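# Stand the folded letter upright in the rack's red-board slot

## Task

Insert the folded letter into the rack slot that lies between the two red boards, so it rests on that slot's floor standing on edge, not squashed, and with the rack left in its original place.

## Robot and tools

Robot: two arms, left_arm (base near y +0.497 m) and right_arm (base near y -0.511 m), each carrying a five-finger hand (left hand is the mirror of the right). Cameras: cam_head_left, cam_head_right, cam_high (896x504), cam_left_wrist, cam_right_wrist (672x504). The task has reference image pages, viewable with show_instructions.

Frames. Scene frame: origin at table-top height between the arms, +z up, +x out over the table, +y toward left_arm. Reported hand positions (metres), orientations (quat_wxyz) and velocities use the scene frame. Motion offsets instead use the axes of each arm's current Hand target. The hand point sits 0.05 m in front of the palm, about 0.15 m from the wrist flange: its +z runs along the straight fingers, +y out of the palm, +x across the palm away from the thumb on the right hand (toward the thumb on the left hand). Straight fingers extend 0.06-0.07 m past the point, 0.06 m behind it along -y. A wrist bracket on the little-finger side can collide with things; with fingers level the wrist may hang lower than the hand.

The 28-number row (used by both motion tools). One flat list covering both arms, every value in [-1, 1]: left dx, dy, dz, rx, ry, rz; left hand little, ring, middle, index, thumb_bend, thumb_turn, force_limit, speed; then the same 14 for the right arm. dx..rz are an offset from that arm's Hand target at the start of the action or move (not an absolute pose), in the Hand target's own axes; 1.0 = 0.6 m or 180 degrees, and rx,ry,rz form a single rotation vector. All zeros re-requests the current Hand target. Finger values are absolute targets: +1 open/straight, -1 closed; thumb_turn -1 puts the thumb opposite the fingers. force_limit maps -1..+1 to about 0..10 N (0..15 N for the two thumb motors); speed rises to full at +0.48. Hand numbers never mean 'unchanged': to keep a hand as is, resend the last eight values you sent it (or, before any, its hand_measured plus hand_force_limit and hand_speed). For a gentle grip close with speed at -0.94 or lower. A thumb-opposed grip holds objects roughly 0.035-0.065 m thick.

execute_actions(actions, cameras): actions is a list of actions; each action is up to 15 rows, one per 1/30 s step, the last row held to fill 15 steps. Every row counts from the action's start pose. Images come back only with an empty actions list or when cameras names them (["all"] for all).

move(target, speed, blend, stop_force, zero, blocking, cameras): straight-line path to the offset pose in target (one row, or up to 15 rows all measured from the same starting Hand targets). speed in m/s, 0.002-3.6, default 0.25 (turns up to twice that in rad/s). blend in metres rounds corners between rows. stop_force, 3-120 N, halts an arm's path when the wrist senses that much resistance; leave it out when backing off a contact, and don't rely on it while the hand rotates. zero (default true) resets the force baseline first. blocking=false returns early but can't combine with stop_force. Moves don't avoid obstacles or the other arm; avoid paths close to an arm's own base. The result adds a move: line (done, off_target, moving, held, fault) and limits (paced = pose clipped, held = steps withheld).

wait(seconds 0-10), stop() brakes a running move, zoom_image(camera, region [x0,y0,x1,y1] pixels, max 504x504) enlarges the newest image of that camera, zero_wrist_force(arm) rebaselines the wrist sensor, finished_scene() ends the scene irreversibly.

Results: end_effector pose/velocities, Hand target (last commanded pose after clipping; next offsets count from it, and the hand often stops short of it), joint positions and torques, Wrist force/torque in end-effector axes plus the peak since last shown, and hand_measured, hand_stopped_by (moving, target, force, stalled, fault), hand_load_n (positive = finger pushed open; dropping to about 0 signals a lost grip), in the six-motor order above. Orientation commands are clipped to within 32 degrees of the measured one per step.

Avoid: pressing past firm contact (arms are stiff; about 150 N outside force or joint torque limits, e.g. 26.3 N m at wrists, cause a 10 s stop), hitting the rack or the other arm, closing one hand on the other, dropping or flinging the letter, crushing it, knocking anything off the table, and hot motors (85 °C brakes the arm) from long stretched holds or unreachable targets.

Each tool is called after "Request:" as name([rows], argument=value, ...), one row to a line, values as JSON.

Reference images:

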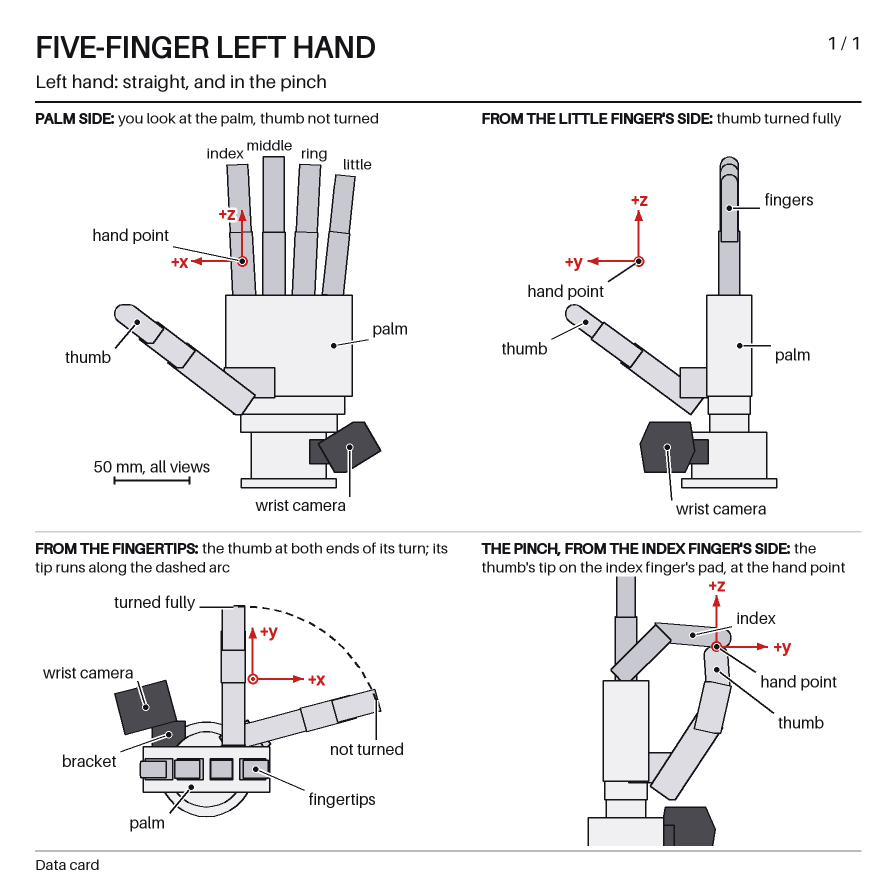

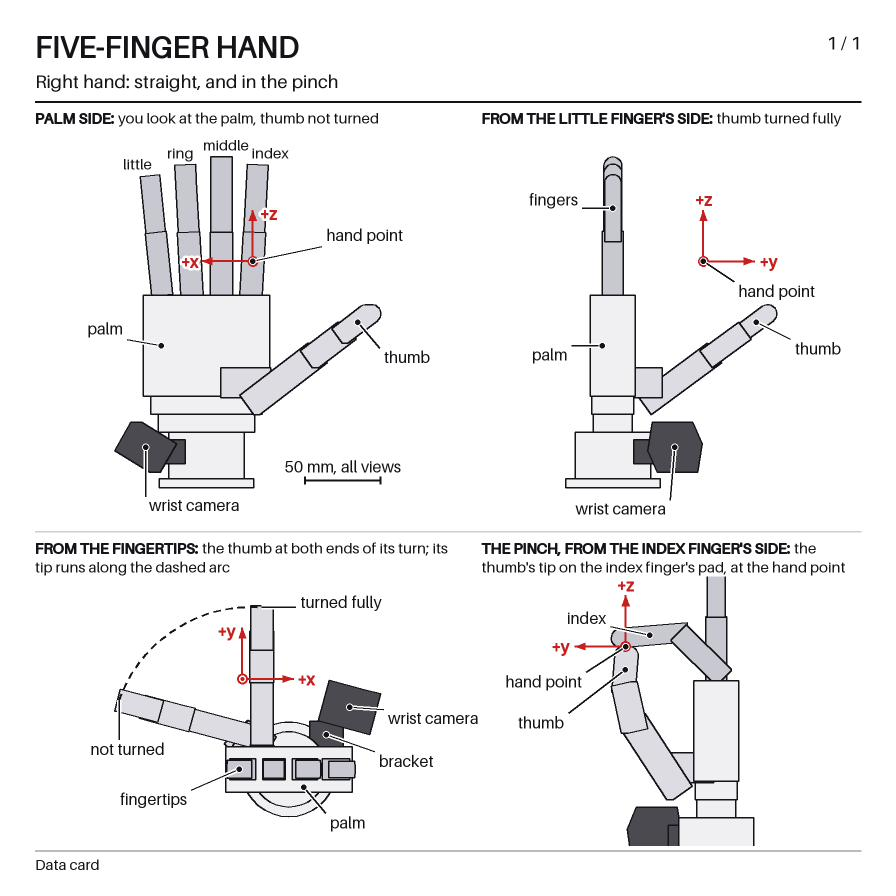

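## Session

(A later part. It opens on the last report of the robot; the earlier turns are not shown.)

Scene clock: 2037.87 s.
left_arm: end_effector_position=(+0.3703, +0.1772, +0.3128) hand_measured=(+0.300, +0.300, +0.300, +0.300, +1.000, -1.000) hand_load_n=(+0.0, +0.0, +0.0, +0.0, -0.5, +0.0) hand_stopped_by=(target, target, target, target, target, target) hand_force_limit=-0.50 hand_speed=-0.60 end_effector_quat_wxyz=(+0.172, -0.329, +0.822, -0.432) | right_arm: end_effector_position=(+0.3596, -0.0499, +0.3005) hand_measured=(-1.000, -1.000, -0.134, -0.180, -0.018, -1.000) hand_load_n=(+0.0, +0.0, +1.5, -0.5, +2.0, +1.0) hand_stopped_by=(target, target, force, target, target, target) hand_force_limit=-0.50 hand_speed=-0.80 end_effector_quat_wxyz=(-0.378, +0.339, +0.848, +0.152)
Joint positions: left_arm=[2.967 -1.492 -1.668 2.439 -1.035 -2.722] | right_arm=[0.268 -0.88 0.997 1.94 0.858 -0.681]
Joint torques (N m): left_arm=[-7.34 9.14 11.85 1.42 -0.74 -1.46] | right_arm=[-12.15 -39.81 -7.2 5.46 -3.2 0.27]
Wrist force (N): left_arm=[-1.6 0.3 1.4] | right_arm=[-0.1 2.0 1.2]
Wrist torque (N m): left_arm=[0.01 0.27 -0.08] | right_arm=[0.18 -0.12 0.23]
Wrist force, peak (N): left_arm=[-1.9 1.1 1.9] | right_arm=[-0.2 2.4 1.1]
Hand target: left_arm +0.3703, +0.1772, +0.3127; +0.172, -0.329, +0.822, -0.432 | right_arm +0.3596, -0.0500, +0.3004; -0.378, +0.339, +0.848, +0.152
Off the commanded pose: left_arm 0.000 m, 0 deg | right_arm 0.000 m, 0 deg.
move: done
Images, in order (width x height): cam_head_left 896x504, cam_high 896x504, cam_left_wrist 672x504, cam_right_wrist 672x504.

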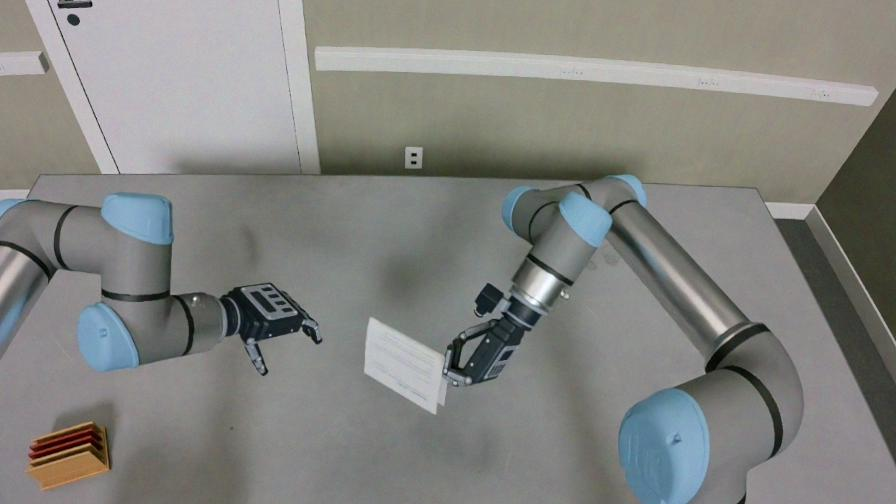

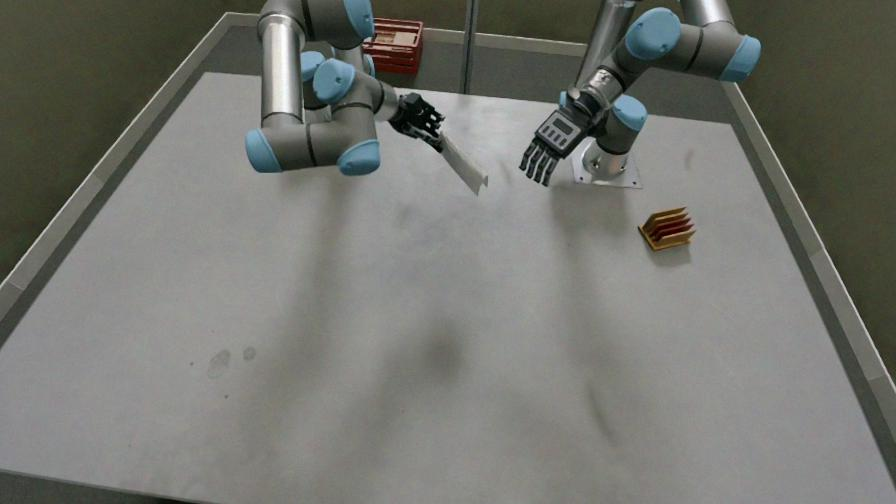

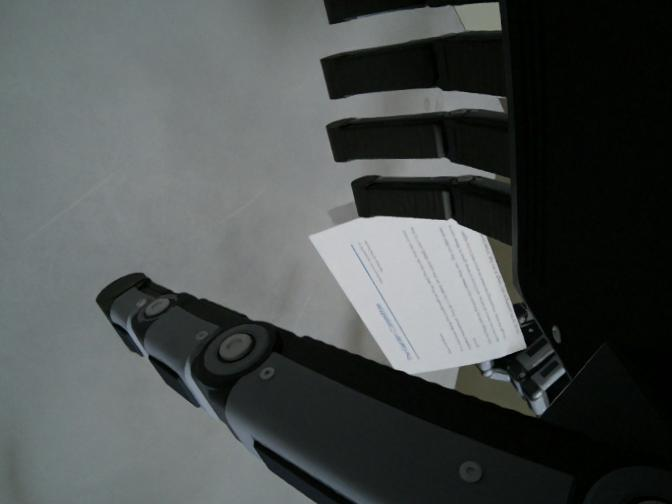

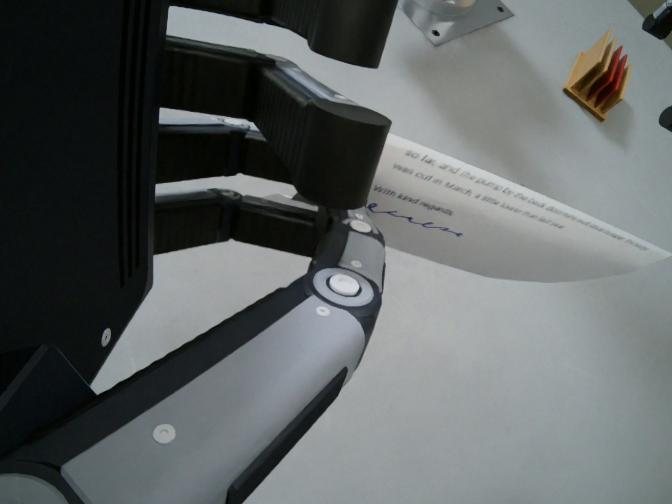

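Request:
move([
  [0,0,0,0,0,0,0.3,0.3,0.3,0.3,1,-1,-0.5,-0.6,0,0,0,-0.038,-0.07,-0.0425,-1,-1,-0.25,-0.18,-0.02,-1,-0.5,-0.8],
], speed=0.12, cameras=["cam_left_wrist", "cam_right_wrist", "cam_high", "cam_head_left"])

Request:
zoom_image(camera="cam_head_left", region=[320, 270, 520, 430])

Request:
zoom_image(camera="cam_left_wrist", region=[290, 170, 590, 420])

Scene clock: 2099.97 s.
left_arm: end_effector_position=(+0.3703, +0.1772, +0.3127) hand_measured=(+0.300, +0.300, +0.300, +0.300, +1.000, -1.000) hand_load_n=(+0.0, +0.0, +0.0, +0.0, +0.0, +0.0) hand_stopped_by=(target, target, target, target, target, target) hand_force_limit=-0.50 hand_speed=-0.60 end_effector_quat_wxyz=(+0.172, -0.329, +0.822, -0.432) | right_arm: end_effector_position=(+0.3595, -0.0499, +0.3003) hand_measured=(-1.000, -1.000, -0.134, -0.180, -0.018, -1.000) hand_load_n=(+0.0, +0.0, +2.0, -0.5, +2.0, +1.0) hand_stopped_by=(target, target, force, target, target, target) hand_force_limit=-0.50 hand_speed=-0.80 end_effector_quat_wxyz=(-0.251, +0.319, +0.894, +0.188)
Joint positions: left_arm=[2.967 -1.492 -1.668 2.439 -1.035 -2.722] | right_arm=[0.309 -0.991 1.059 1.671 0.952 -0.586]
Joint torques (N m): left_arm=[-8.44 7.28 11.23 -0.41 0.75 0.91] | right_arm=[-11.55 -40.04 -28.7 3.97 -3.74 -1.49]
Wrist force (N): left_arm=[-1.4 0.7 1.7] | right_arm=[-0.3 1.9 1.4]
Wrist torque (N m): left_arm=[0.04 0.25 -0.09] | right_arm=[0.20 -0.08 0.10]
Wrist force, peak (N): left_arm=[-1.7 0.6 2.3] | right_arm=[-0.3 2.5 1.4]
Hand target: left_arm +0.3703, +0.1772, +0.3127; +0.172, -0.329, +0.822, -0.432 | right_arm +0.3596, -0.0500, +0.3004; -0.251, +0.319, +0.894, +0.188
Off the commanded pose: left_arm 0.000 m, 0 deg | right_arm 0.000 m, 0 deg.
move: done
Images, in order (width x height): cam_head_left 896x504, cam_high 896x504, cam_left_wrist 672x504, cam_right_wrist 672x504.

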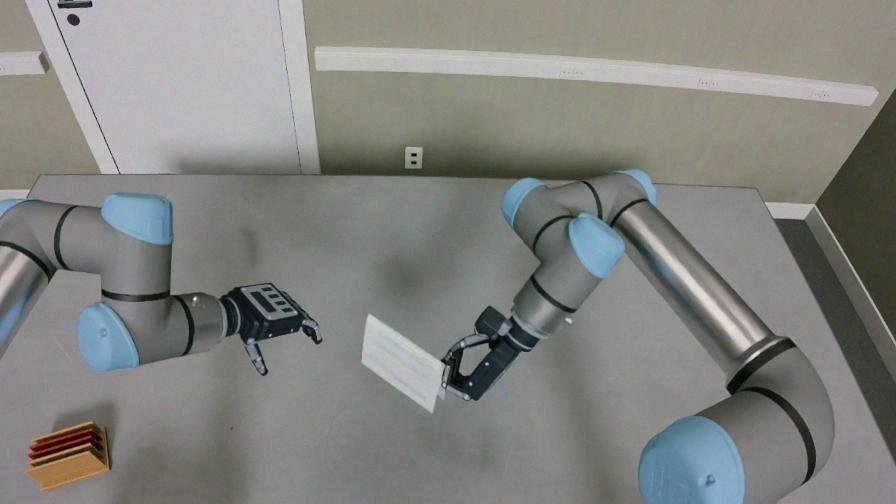

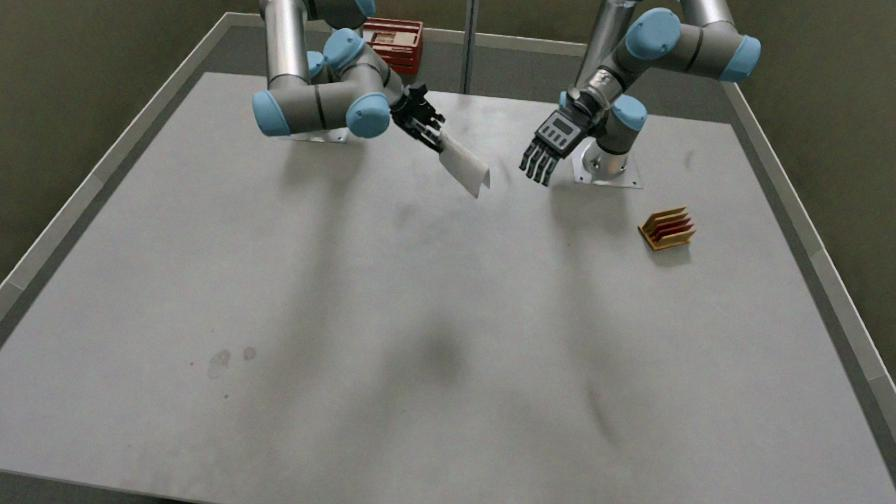

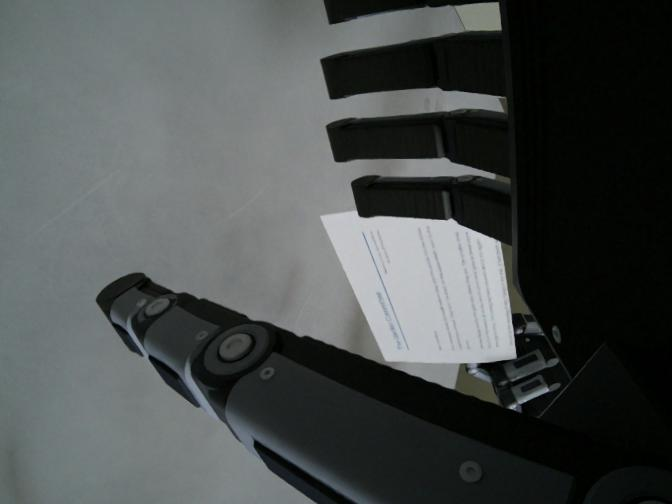

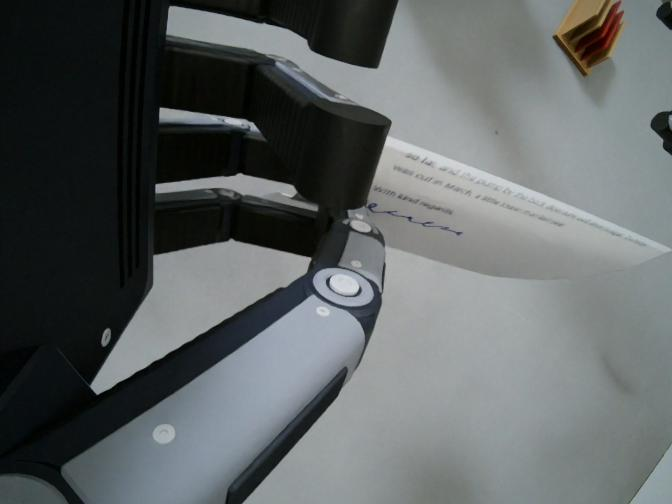

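Scaled by 2.520.

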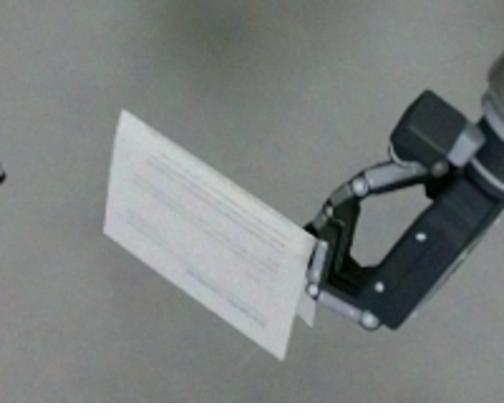

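Scaled by 1.680 from the camera's 672x504 image, which has a finer 960x720 frame.

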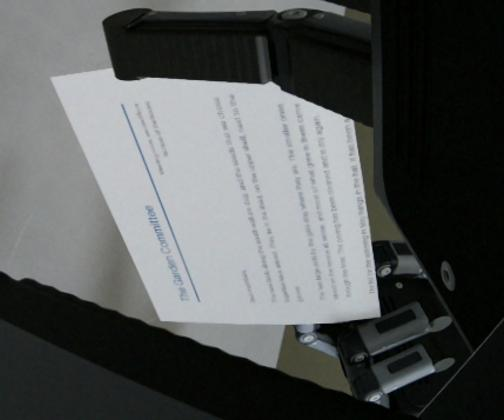

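Request:
move([
  [0,-0.096,-0.0662,0,-0.0316,-0.0218,0.3,0.3,0.3,0.3,1,-1,-0.5,-0.6,0,0,0,0,0,0,-1,-1,-0.25,-0.18,-0.02,-1,-0.5,-0.8],
  [0.1705,-0.2085,0.0993,0,-0.0316,-0.0218,0.3,0.3,0.3,0.3,1,-1,-0.5,-0.6,0,0,0,0,0,0,-1,-1,-0.25,-0.18,-0.02,-1,-0.5,-0.8],
  [0.1705,-0.1535,0.1372,0,-0.0316,-0.0218,0.3,0.3,0.3,0.3,1,-1,-0.5,-0.6,0,0,0,0,0,0,-1,-1,-0.25,-0.18,-0.02,-1,-0.5,-0.8],
], speed=0.1, blend=[0.01, 0.01, 0], cameras=["cam_left_wrist", "cam_right_wrist", "cam_high", "cam_head_left"])

Request:
zoom_image(camera="cam_head_left", region=[260, 270, 520, 430])

Scene clock: 2155.93 s.
left_arm: end_effector_position=(+0.3789, +0.0198, +0.3421) hand_measured=(+0.300, +0.300, +0.300, +0.300, +1.000, -1.000) hand_load_n=(+0.0, +0.0, +0.0, +0.0, +0.0, +0.0) hand_stopped_by=(target, target, target, target, target, target) hand_force_limit=-0.50 hand_speed=-0.60 end_effector_quat_wxyz=(+0.198, -0.378, +0.801, -0.421) | right_arm: end_effector_position=(+0.3596, -0.0500, +0.3004) hand_measured=(-1.000, -1.000, -0.134, -0.180, -0.018, -1.000) hand_load_n=(+0.0, +0.0, +2.0, -0.5, +2.0, +0.5) hand_stopped_by=(target, target, force, target, target, target) hand_force_limit=-0.50 hand_speed=-0.80 end_effector_quat_wxyz=(-0.251, +0.319, +0.894, +0.188)
Joint positions: left_arm=[2.505 -1.754 -1.297 2.447 -1.5 -3.094] | right_arm=[0.309 -0.991 1.059 1.671 0.952 -0.586]
Joint torques (N m): left_arm=[7.09 28.67 15.65 0.72 1.59 -0.98] | right_arm=[-11.87 -36.08 -28.2 2.92 1.02 -1.5]
Wrist force (N): left_arm=[-2.0 0.6 1.8] | right_arm=[-0.1 2.1 1.3]
Wrist torque (N m): left_arm=[0.01 0.34 -0.11] | right_arm=[0.23 -0.11 0.11]
Wrist force, peak (N): left_arm=[-1.7 1.9 2.8] | right_arm=[-0.1 2.2 1.6]
Hand target: left_arm +0.3789, +0.0198, +0.3419; +0.198, -0.378, +0.801, -0.421 | right_arm +0.3596, -0.0500, +0.3004; -0.251, +0.319, +0.894, +0.188
Off the commanded pose: left_arm 0.000 m, 0 deg | right_arm 0.000 m, 0 deg.
move: done
Images, in order (width x height): cam_head_left 896x504, cam_high 896x504, cam_left_wrist 672x504, cam_right_wrist 672x504.

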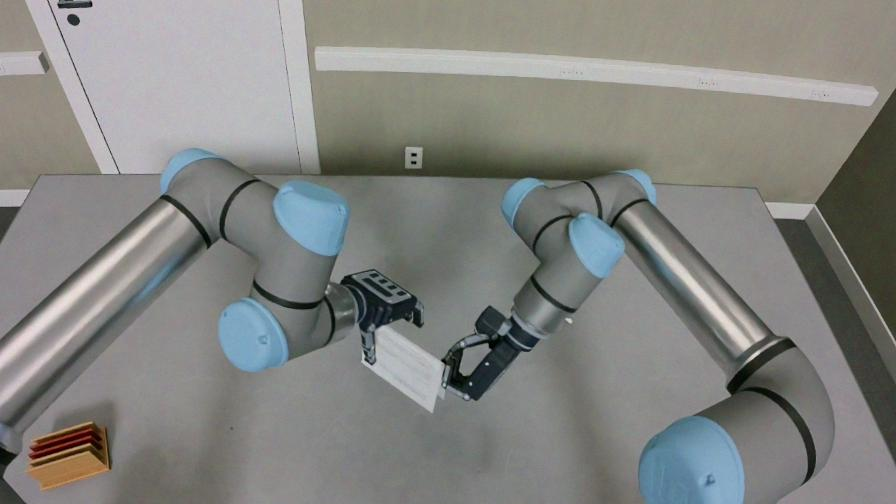

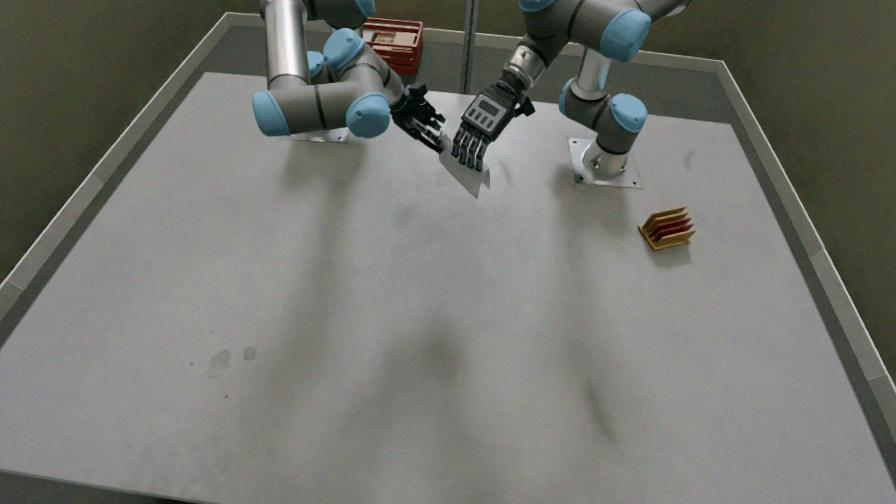

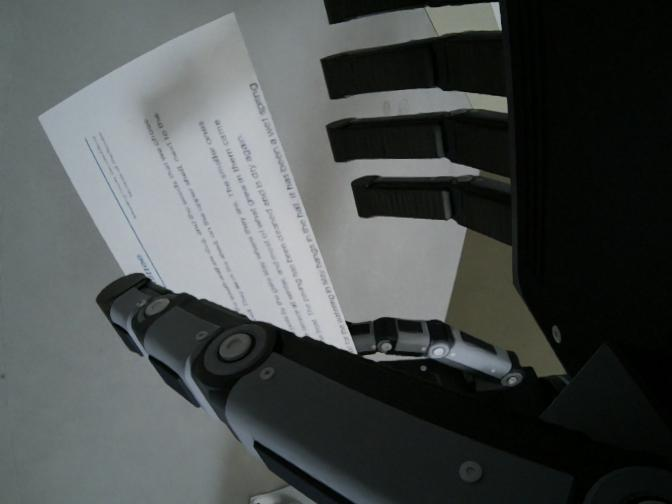

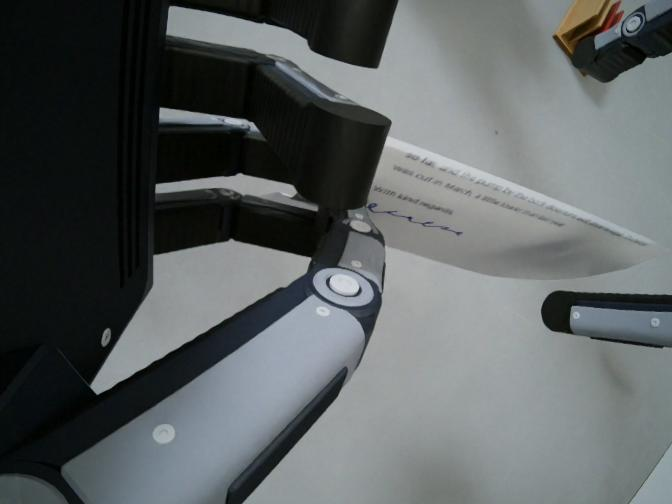

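Scaled by 1.938.

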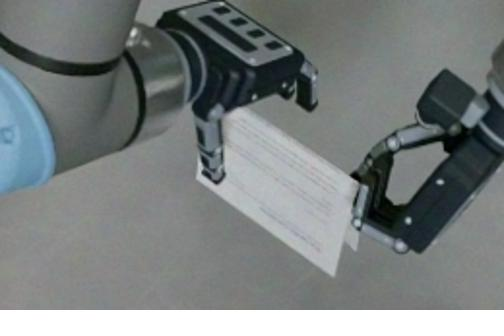

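Request:
move(target=[0,0.0342,0.0298,0,-0.0092,-0.0063,0.3,0.3,0.3,0.3,1,-1,-0.5,-0.6,0,0,0,0,0,0,-1,-1,-0.25,-0.18,-0.02,-1,-0.5,-0.8], speed=0.05, cameras=["cam_left_wrist", "cam_right_wrist", "cam_high", "cam_head_left"])

Request:
zoom_image(camera="cam_left_wrist", region=[0, 0, 504, 400])

Request:
zoom_image(camera="cam_high", region=[400, 80, 560, 240])

Request:
zoom_image(camera="cam_head_left", region=[330, 270, 490, 430])

Scene clock: 2195.80 s.
left_arm: end_effector_position=(+0.3812, +0.0177, +0.3148) hand_measured=(+0.300, +0.300, +0.300, +0.300, +1.000, -1.000) hand_load_n=(+0.0, +0.0, +0.0, +0.0, +0.0, +0.0) hand_stopped_by=(target, target, target, target, target, target) hand_force_limit=-0.50 hand_speed=-0.60 end_effector_quat_wxyz=(+0.205, -0.392, +0.794, -0.417) | right_arm: end_effector_position=(+0.3596, -0.0500, +0.3004) hand_measured=(-1.000, -1.000, -0.134, -0.180, -0.018, -1.000) hand_load_n=(+0.0, +0.0, +2.0, -0.5, +2.0, +1.0) hand_stopped_by=(target, target, force, target, target, target) hand_force_limit=-0.50 hand_speed=-0.80 end_effector_quat_wxyz=(-0.251, +0.319, +0.894, +0.188)
Joint positions: left_arm=[2.49 -1.76 -1.361 2.516 -1.542 -3.123] | right_arm=[0.309 -0.991 1.059 1.671 0.952 -0.586]
Joint torques (N m): left_arm=[7.75 37.14 31.11 -1.4 1.92 1.52] | right_arm=[-10.22 -37.16 -28.39 4.56 0.01 -1.43]
Wrist force (N): left_arm=[-1.3 0.3 1.9] | right_arm=[-0.5 1.8 1.3]
Wrist torque (N m): left_arm=[-0.04 0.26 -0.05] | right_arm=[0.19 -0.06 0.09]
Wrist force, peak (N): left_arm=[-1.8 1.0 2.3] | right_arm=[-0.3 2.1 1.7]
Hand target: left_arm +0.3812, +0.0178, +0.3149; +0.205, -0.392, +0.794, -0.417 | right_arm +0.3596, -0.0500, +0.3004; -0.251, +0.319, +0.894, +0.188
Off the commanded pose: left_arm 0.000 m, 0 deg | right_arm 0.000 m, 0 deg.
move: done
Images, in order (width x height): cam_head_left 896x504, cam_high 896x504, cam_left_wrist 672x504, cam_right_wrist 672x504.

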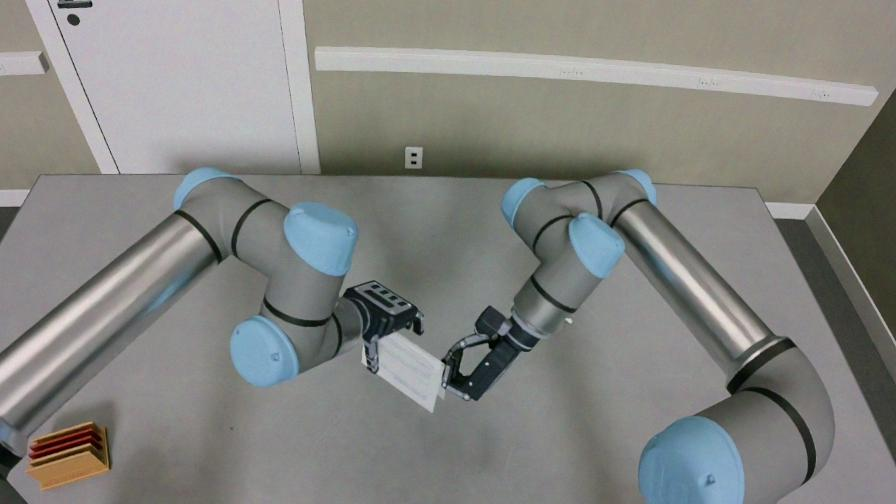

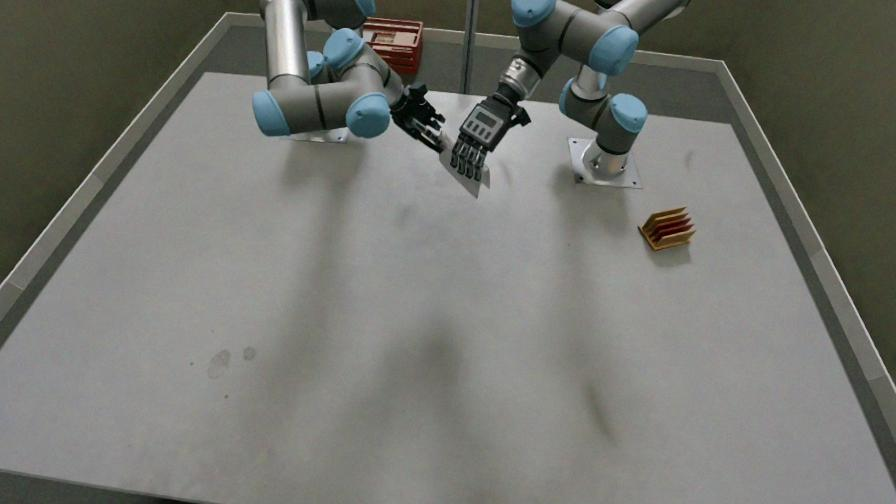

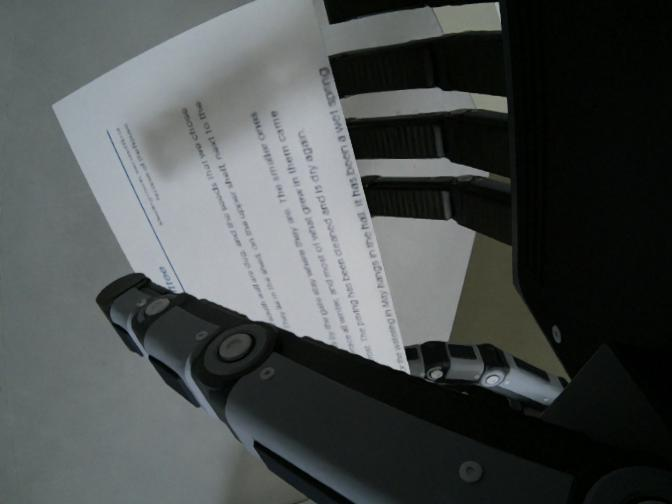

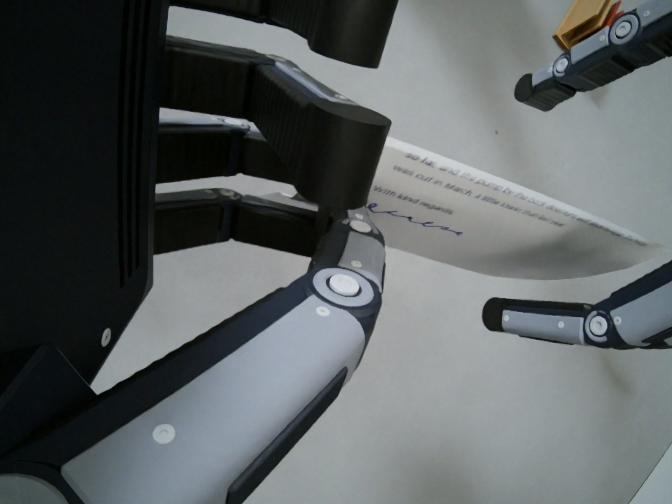

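Scaled by 1.000.

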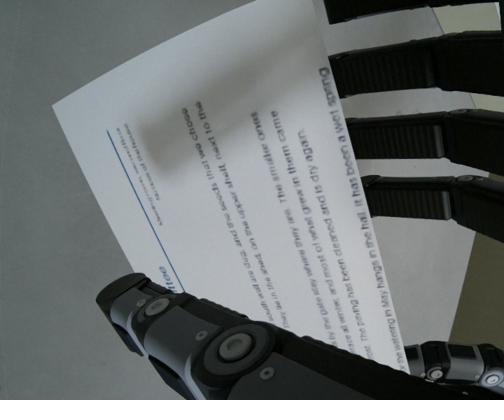

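Scaled by 3.150.

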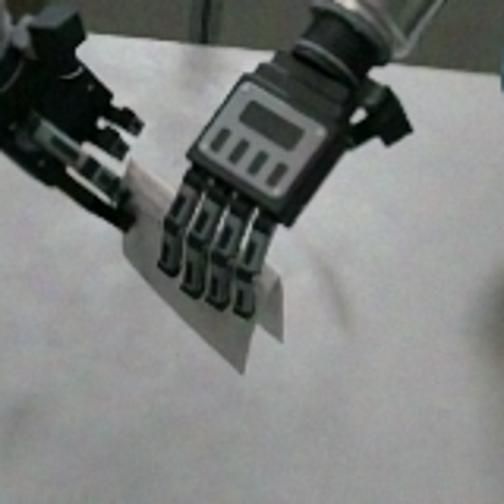

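Scaled by 3.150.

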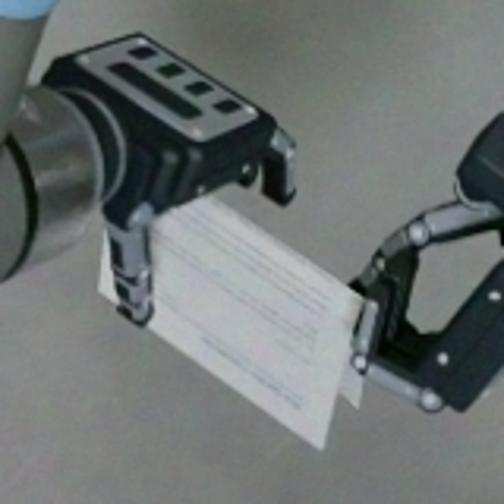

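Request:
execute_actions([
  [[0,0,0,0,0,0,0.0,0.0,0.0,0.0,0.3,-1,-0.5,-0.5,0,0,0,0,0,0,-1,-1,-0.25,-0.18,-0.02,-1,-0.5,-0.8]],
  [[0,0,0,0,0,0,0.0,0.0,0.0,0.0,0.3,-1,-0.5,-0.5,0,0,0,0,0,0,-1,-1,-0.25,-0.18,-0.02,-1,-0.5,-0.8]],
], cameras=["cam_left_wrist", "cam_right_wrist", "cam_head_left"])

Request:
zoom_image(camera="cam_head_left", region=[330, 270, 490, 430])

Scene clock: 2214.30 s.
left_arm: end_effector_position=(+0.3813, +0.0178, +0.3149) hand_measured=(+0.000, +0.000, +0.000, +0.000, +0.300, -1.000) hand_load_n=(+0.0, +0.0, +0.0, +0.0, +0.0, +0.0) hand_stopped_by=(target, target, target, target, target, target) hand_force_limit=-0.50 hand_speed=-0.50 end_effector_quat_wxyz=(+0.205, -0.392, +0.794, -0.417) | right_arm: end_effector_position=(+0.3596, -0.0500, +0.3004) hand_measured=(-1.000, -1.000, -0.134, -0.180, -0.018, -1.000) hand_load_n=(+0.0, +0.0, +2.0, -0.5, +2.0, +1.0) hand_stopped_by=(target, target, force, target, target, target) hand_force_limit=-0.50 hand_speed=-0.80 end_effector_quat_wxyz=(-0.251, +0.319, +0.894, +0.188)
Joint positions: left_arm=[2.49 -1.759 -1.361 2.516 -1.542 -3.123] | right_arm=[0.309 -0.991 1.059 1.671 0.952 -0.586]
Joint torques (N m): left_arm=[4.96 43.37 24.02 0.07 0.03 1.61] | right_arm=[-9.48 -37.01 -27.7 4.66 -0.46 -1.41]
Wrist force (N): left_arm=[-1.3 0.4 1.9] | right_arm=[-0.2 1.7 1.4]
Wrist torque (N m): left_arm=[-0.02 0.25 -0.06] | right_arm=[0.17 -0.08 0.09]
Wrist force, peak (N): left_arm=[-1.9 0.8 2.3] | right_arm=[-0.2 2.3 1.4]
Hand target: left_arm +0.3812, +0.0178, +0.3149; +0.205, -0.392, +0.794, -0.417 | right_arm +0.3596, -0.0500, +0.3004; -0.251, +0.319, +0.894, +0.188
Off the commanded pose: left_arm 0.000 m, 0 deg | right_arm 0.000 m, 0 deg.
Images, in order (width x height): cam_head_left 896x504, cam_left_wrist 672x504, cam_right_wrist 672x504.

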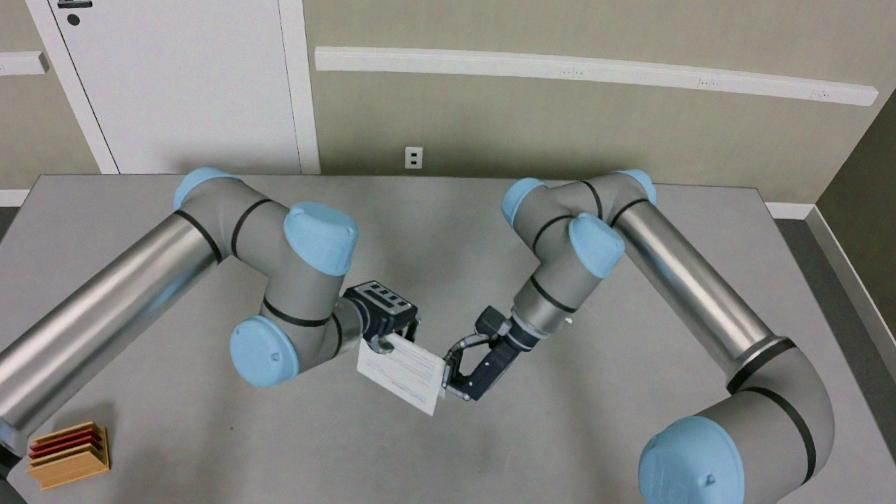

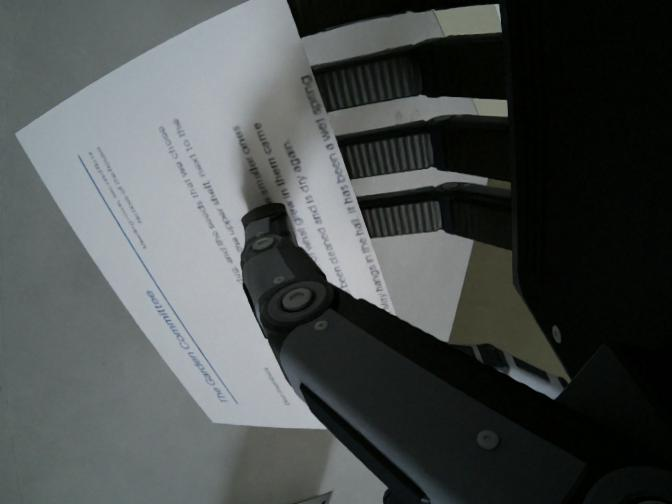

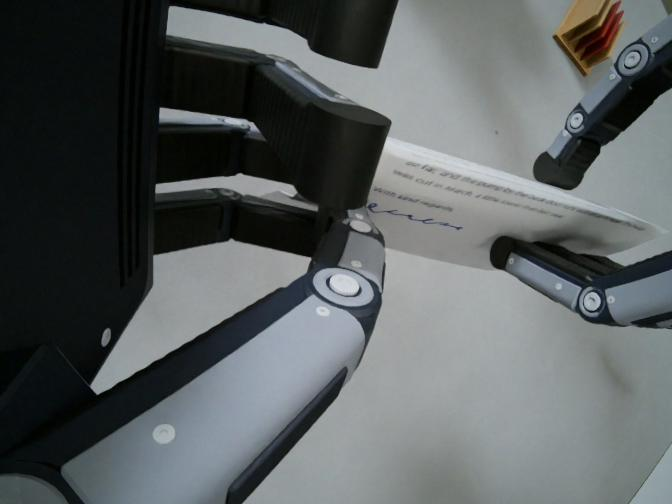

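Scaled by 3.150.

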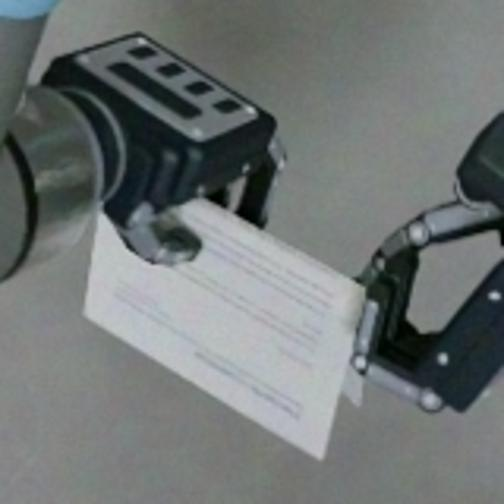

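Request:
execute_actions([
  [[0,0,0,0,0,0,-0.1,-0.1,-0.1,-0.1,0.15,-1,-0.5,-0.6,0,0,0,0,0,0,-1,-1,-0.25,-0.18,-0.02,-1,-0.5,-0.8]],
], cameras=["cam_left_wrist", "cam_right_wrist"])

Request:
zoom_image(camera="cam_left_wrist", region=[150, 80, 504, 380])

Scene clock: 2226.47 s.
left_arm: end_effector_position=(+0.3812, +0.0178, +0.3149) hand_measured=(-0.100, -0.100, -0.100, -0.100, +0.150, -1.000) hand_load_n=(+0.0, +0.0, +0.5, +0.0, +0.0, +0.0) hand_stopped_by=(target, target, target, target, target, target) hand_force_limit=-0.50 hand_speed=-0.60 end_effector_quat_wxyz=(+0.205, -0.392, +0.794, -0.417) | right_arm: end_effector_position=(+0.3596, -0.0500, +0.3004) hand_measured=(-1.000, -1.000, -0.134, -0.180, -0.018, -1.000) hand_load_n=(+0.0, -0.5, +2.0, -0.5, +1.5, +0.5) hand_stopped_by=(target, target, force, target, target, target) hand_force_limit=-0.50 hand_speed=-0.80 end_effector_quat_wxyz=(-0.251, +0.319, +0.894, +0.188)
Joint positions: left_arm=[2.49 -1.759 -1.361 2.516 -1.542 -3.123] | right_arm=[0.309 -0.991 1.059 1.671 0.952 -0.586]
Joint torques (N m): left_arm=[-2.14 32.33 14.54 -0.93 1.63 1.29] | right_arm=[-8.31 -37.66 -27.17 4.46 -0.67 -1.42]
Wrist force (N): left_arm=[-1.8 0.6 1.8] | right_arm=[-0.1 1.9 1.2]
Wrist torque (N m): left_arm=[0.01 0.32 -0.10] | right_arm=[0.21 -0.10 0.11]
Wrist force, peak (N): left_arm=[-1.8 0.8 2.2] | right_arm=[-0.5 2.1 1.8]
Hand target: left_arm +0.3812, +0.0178, +0.3149; +0.205, -0.392, +0.794, -0.417 | right_arm +0.3596, -0.0500, +0.3004; -0.251, +0.319, +0.894, +0.188
Off the commanded pose: left_arm 0.000 m, 0 deg | right_arm 0.000 m, 0 deg.
Images, in order (width x height): cam_left_wrist 672x504, cam_right_wrist 672x504.

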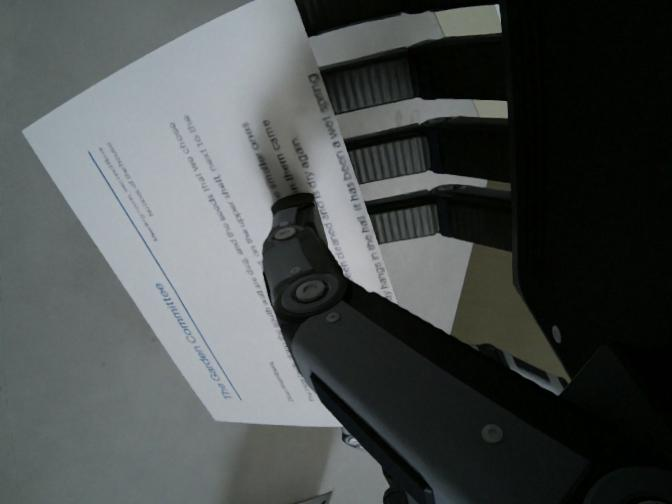

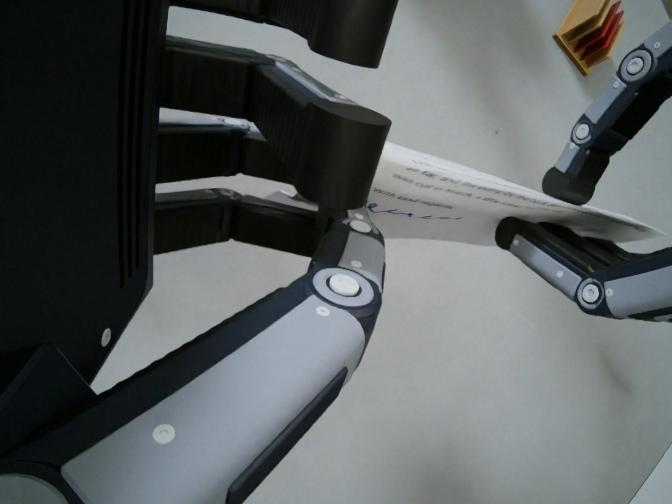

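Scaled by 1.424 from the camera's 672x504 image, which has a finer 960x720 frame.

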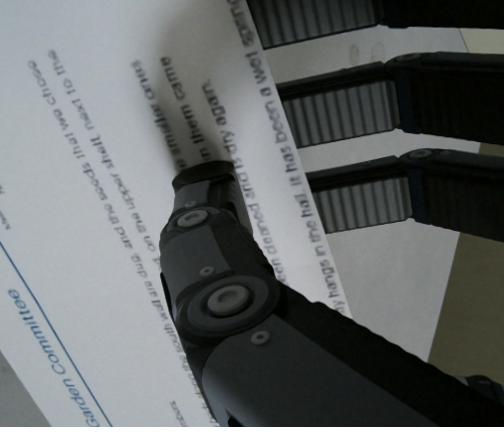

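Request:
execute_actions([
  [[0,0,0,0,0,0,-0.18,-0.18,-0.18,-0.18,0.02,-1,-0.55,-0.8,0,0,0,0,0,0,-1,-1,-0.25,-0.18,-0.02,-1,-0.5,-0.8]],
  [[0,0,0,0,0,0,-0.18,-0.18,-0.18,-0.18,0.02,-1,-0.55,-0.8,0,0,0,0,0,0,-1,-1,-0.25,-0.18,-0.02,-1,-0.5,-0.8]],
], cameras=["cam_left_wrist", "cam_right_wrist"])

Request:
zoom_image(camera="cam_left_wrist", region=[150, 80, 504, 380])

Scene clock: 2234.53 s.
left_arm: end_effector_position=(+0.3812, +0.0178, +0.3149) hand_measured=(-0.180, -0.180, -0.180, -0.180, +0.020, -1.000) hand_load_n=(+0.0, +0.0, +0.5, +0.5, +1.0, +0.0) hand_stopped_by=(target, target, target, target, target, target) hand_force_limit=-0.55 hand_speed=-0.80 end_effector_quat_wxyz=(+0.205, -0.392, +0.794, -0.417) | right_arm: end_effector_position=(+0.3596, -0.0500, +0.3004) hand_measured=(-1.000, -1.000, -0.134, -0.180, -0.018, -1.000) hand_load_n=(+0.0, +0.0, +2.0, -0.5, +2.0, +1.0) hand_stopped_by=(target, target, force, target, target, target) hand_force_limit=-0.50 hand_speed=-0.80 end_effector_quat_wxyz=(-0.251, +0.319, +0.894, +0.188)
Joint positions: left_arm=[2.49 -1.759 -1.361 2.516 -1.542 -3.123] | right_arm=[0.309 -0.991 1.059 1.671 0.952 -0.586]
Joint torques (N m): left_arm=[-2.15 25.77 28.55 -0.67 1.52 0.89] | right_arm=[-9.56 -37.12 -27.47 4.56 -0.85 -1.35]
Wrist force (N): left_arm=[-1.4 0.7 1.9] | right_arm=[-0.2 1.8 1.5]
Wrist torque (N m): left_arm=[0.04 0.29 -0.08] | right_arm=[0.16 -0.10 0.10]
Wrist force, peak (N): left_arm=[-2.2 0.6 2.0] | right_arm=[0.0 2.2 1.6]
Hand target: left_arm +0.3812, +0.0178, +0.3149; +0.205, -0.392, +0.794, -0.417 | right_arm +0.3596, -0.0500, +0.3004; -0.251, +0.319, +0.894, +0.188
Off the commanded pose: left_arm 0.000 m, 0 deg | right_arm 0.000 m, 0 deg.
Images, in order (width x height): cam_left_wrist 672x504, cam_right_wrist 672x504.

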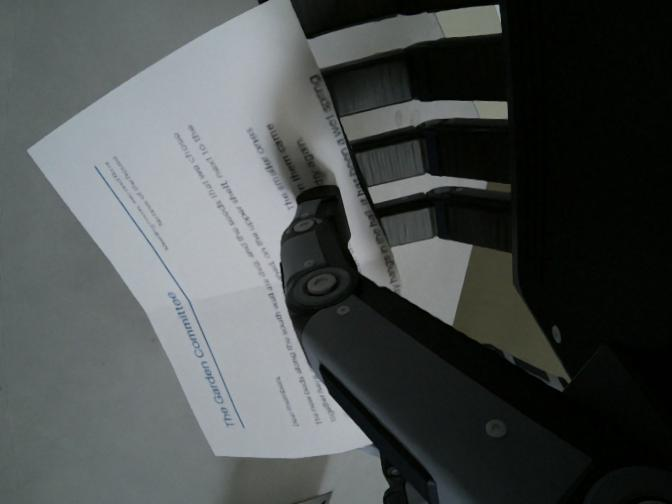

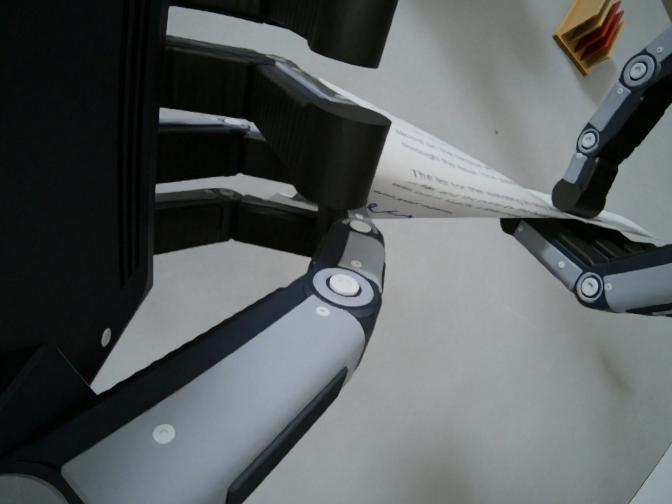

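Scaled by 1.424 from the camera's 672x504 image, which has a finer 960x720 frame.

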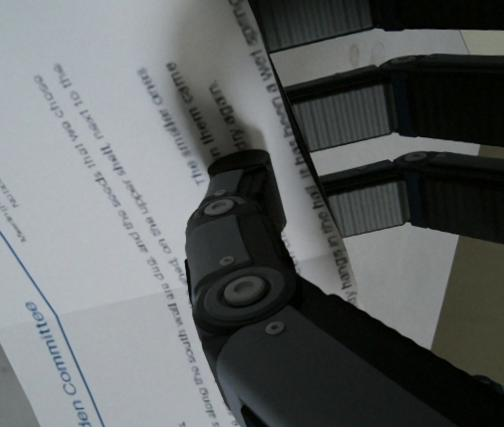

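Request:
execute_actions([
  [[0,0,0,0,0,0,-0.22,-0.22,-0.24,-0.24,0.02,-1,-0.6,-0.9,0,0,0,0,0,0,-1,-1,-0.25,-0.18,-0.02,-1,-0.5,-0.8]],
], cameras=["cam_left_wrist"])

Scene clock: 2245.27 s.
left_arm: end_effector_position=(+0.3812, +0.0178, +0.3149) hand_measured=(-0.220, -0.220, -0.216, -0.216, +0.020, -1.000) hand_load_n=(+0.0, +0.0, +2.0, +2.5, +1.5, +0.0) hand_stopped_by=(target, target, force, force, target, target) hand_force_limit=-0.60 hand_speed=-0.90 end_effector_quat_wxyz=(+0.205, -0.392, +0.794, -0.417) | right_arm: end_effector_position=(+0.3596, -0.0500, +0.3004) hand_measured=(-1.000, -1.000, -0.134, -0.180, -0.018, -1.000) hand_load_n=(+0.0, +0.0, +2.0, +0.0, +2.5, +1.5) hand_stopped_by=(target, target, force, target, target, target) hand_force_limit=-0.50 hand_speed=-0.80 end_effector_quat_wxyz=(-0.251, +0.319, +0.894, +0.188)
Joint positions: left_arm=[2.49 -1.759 -1.361 2.516 -1.542 -3.123] | right_arm=[0.309 -0.991 1.059 1.671 0.952 -0.586]
Joint torques (N m): left_arm=[-2.88 23.22 28.85 -0.67 1.39 -0.18] | right_arm=[-8.02 -38.14 -27.4 4.47 -1.13 -1.29]
Wrist force (N): left_arm=[0.1 1.4 2.5] | right_arm=[0.5 4.1 1.1]
Wrist torque (N m): left_arm=[0.06 0.27 -0.06] | right_arm=[0.26 -0.09 0.15]
Wrist force, peak (N): left_arm=[-1.8 0.8 2.4] | right_arm=[0.5 4.1 1.1]
Hand target: left_arm +0.3812, +0.0178, +0.3149; +0.205, -0.392, +0.794, -0.417 | right_arm +0.3596, -0.0500, +0.3004; -0.251, +0.319, +0.894, +0.188
Off the commanded pose: left_arm 0.000 m, 0 deg | right_arm 0.000 m, 0 deg.
Images, in order (width x height): cam_left_wrist 672x504.

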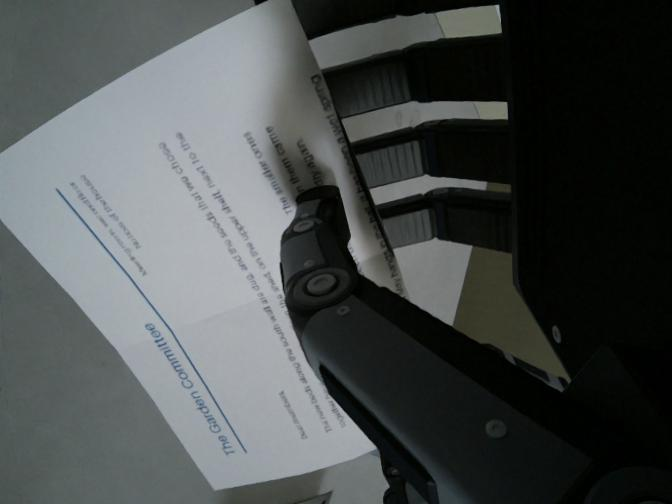

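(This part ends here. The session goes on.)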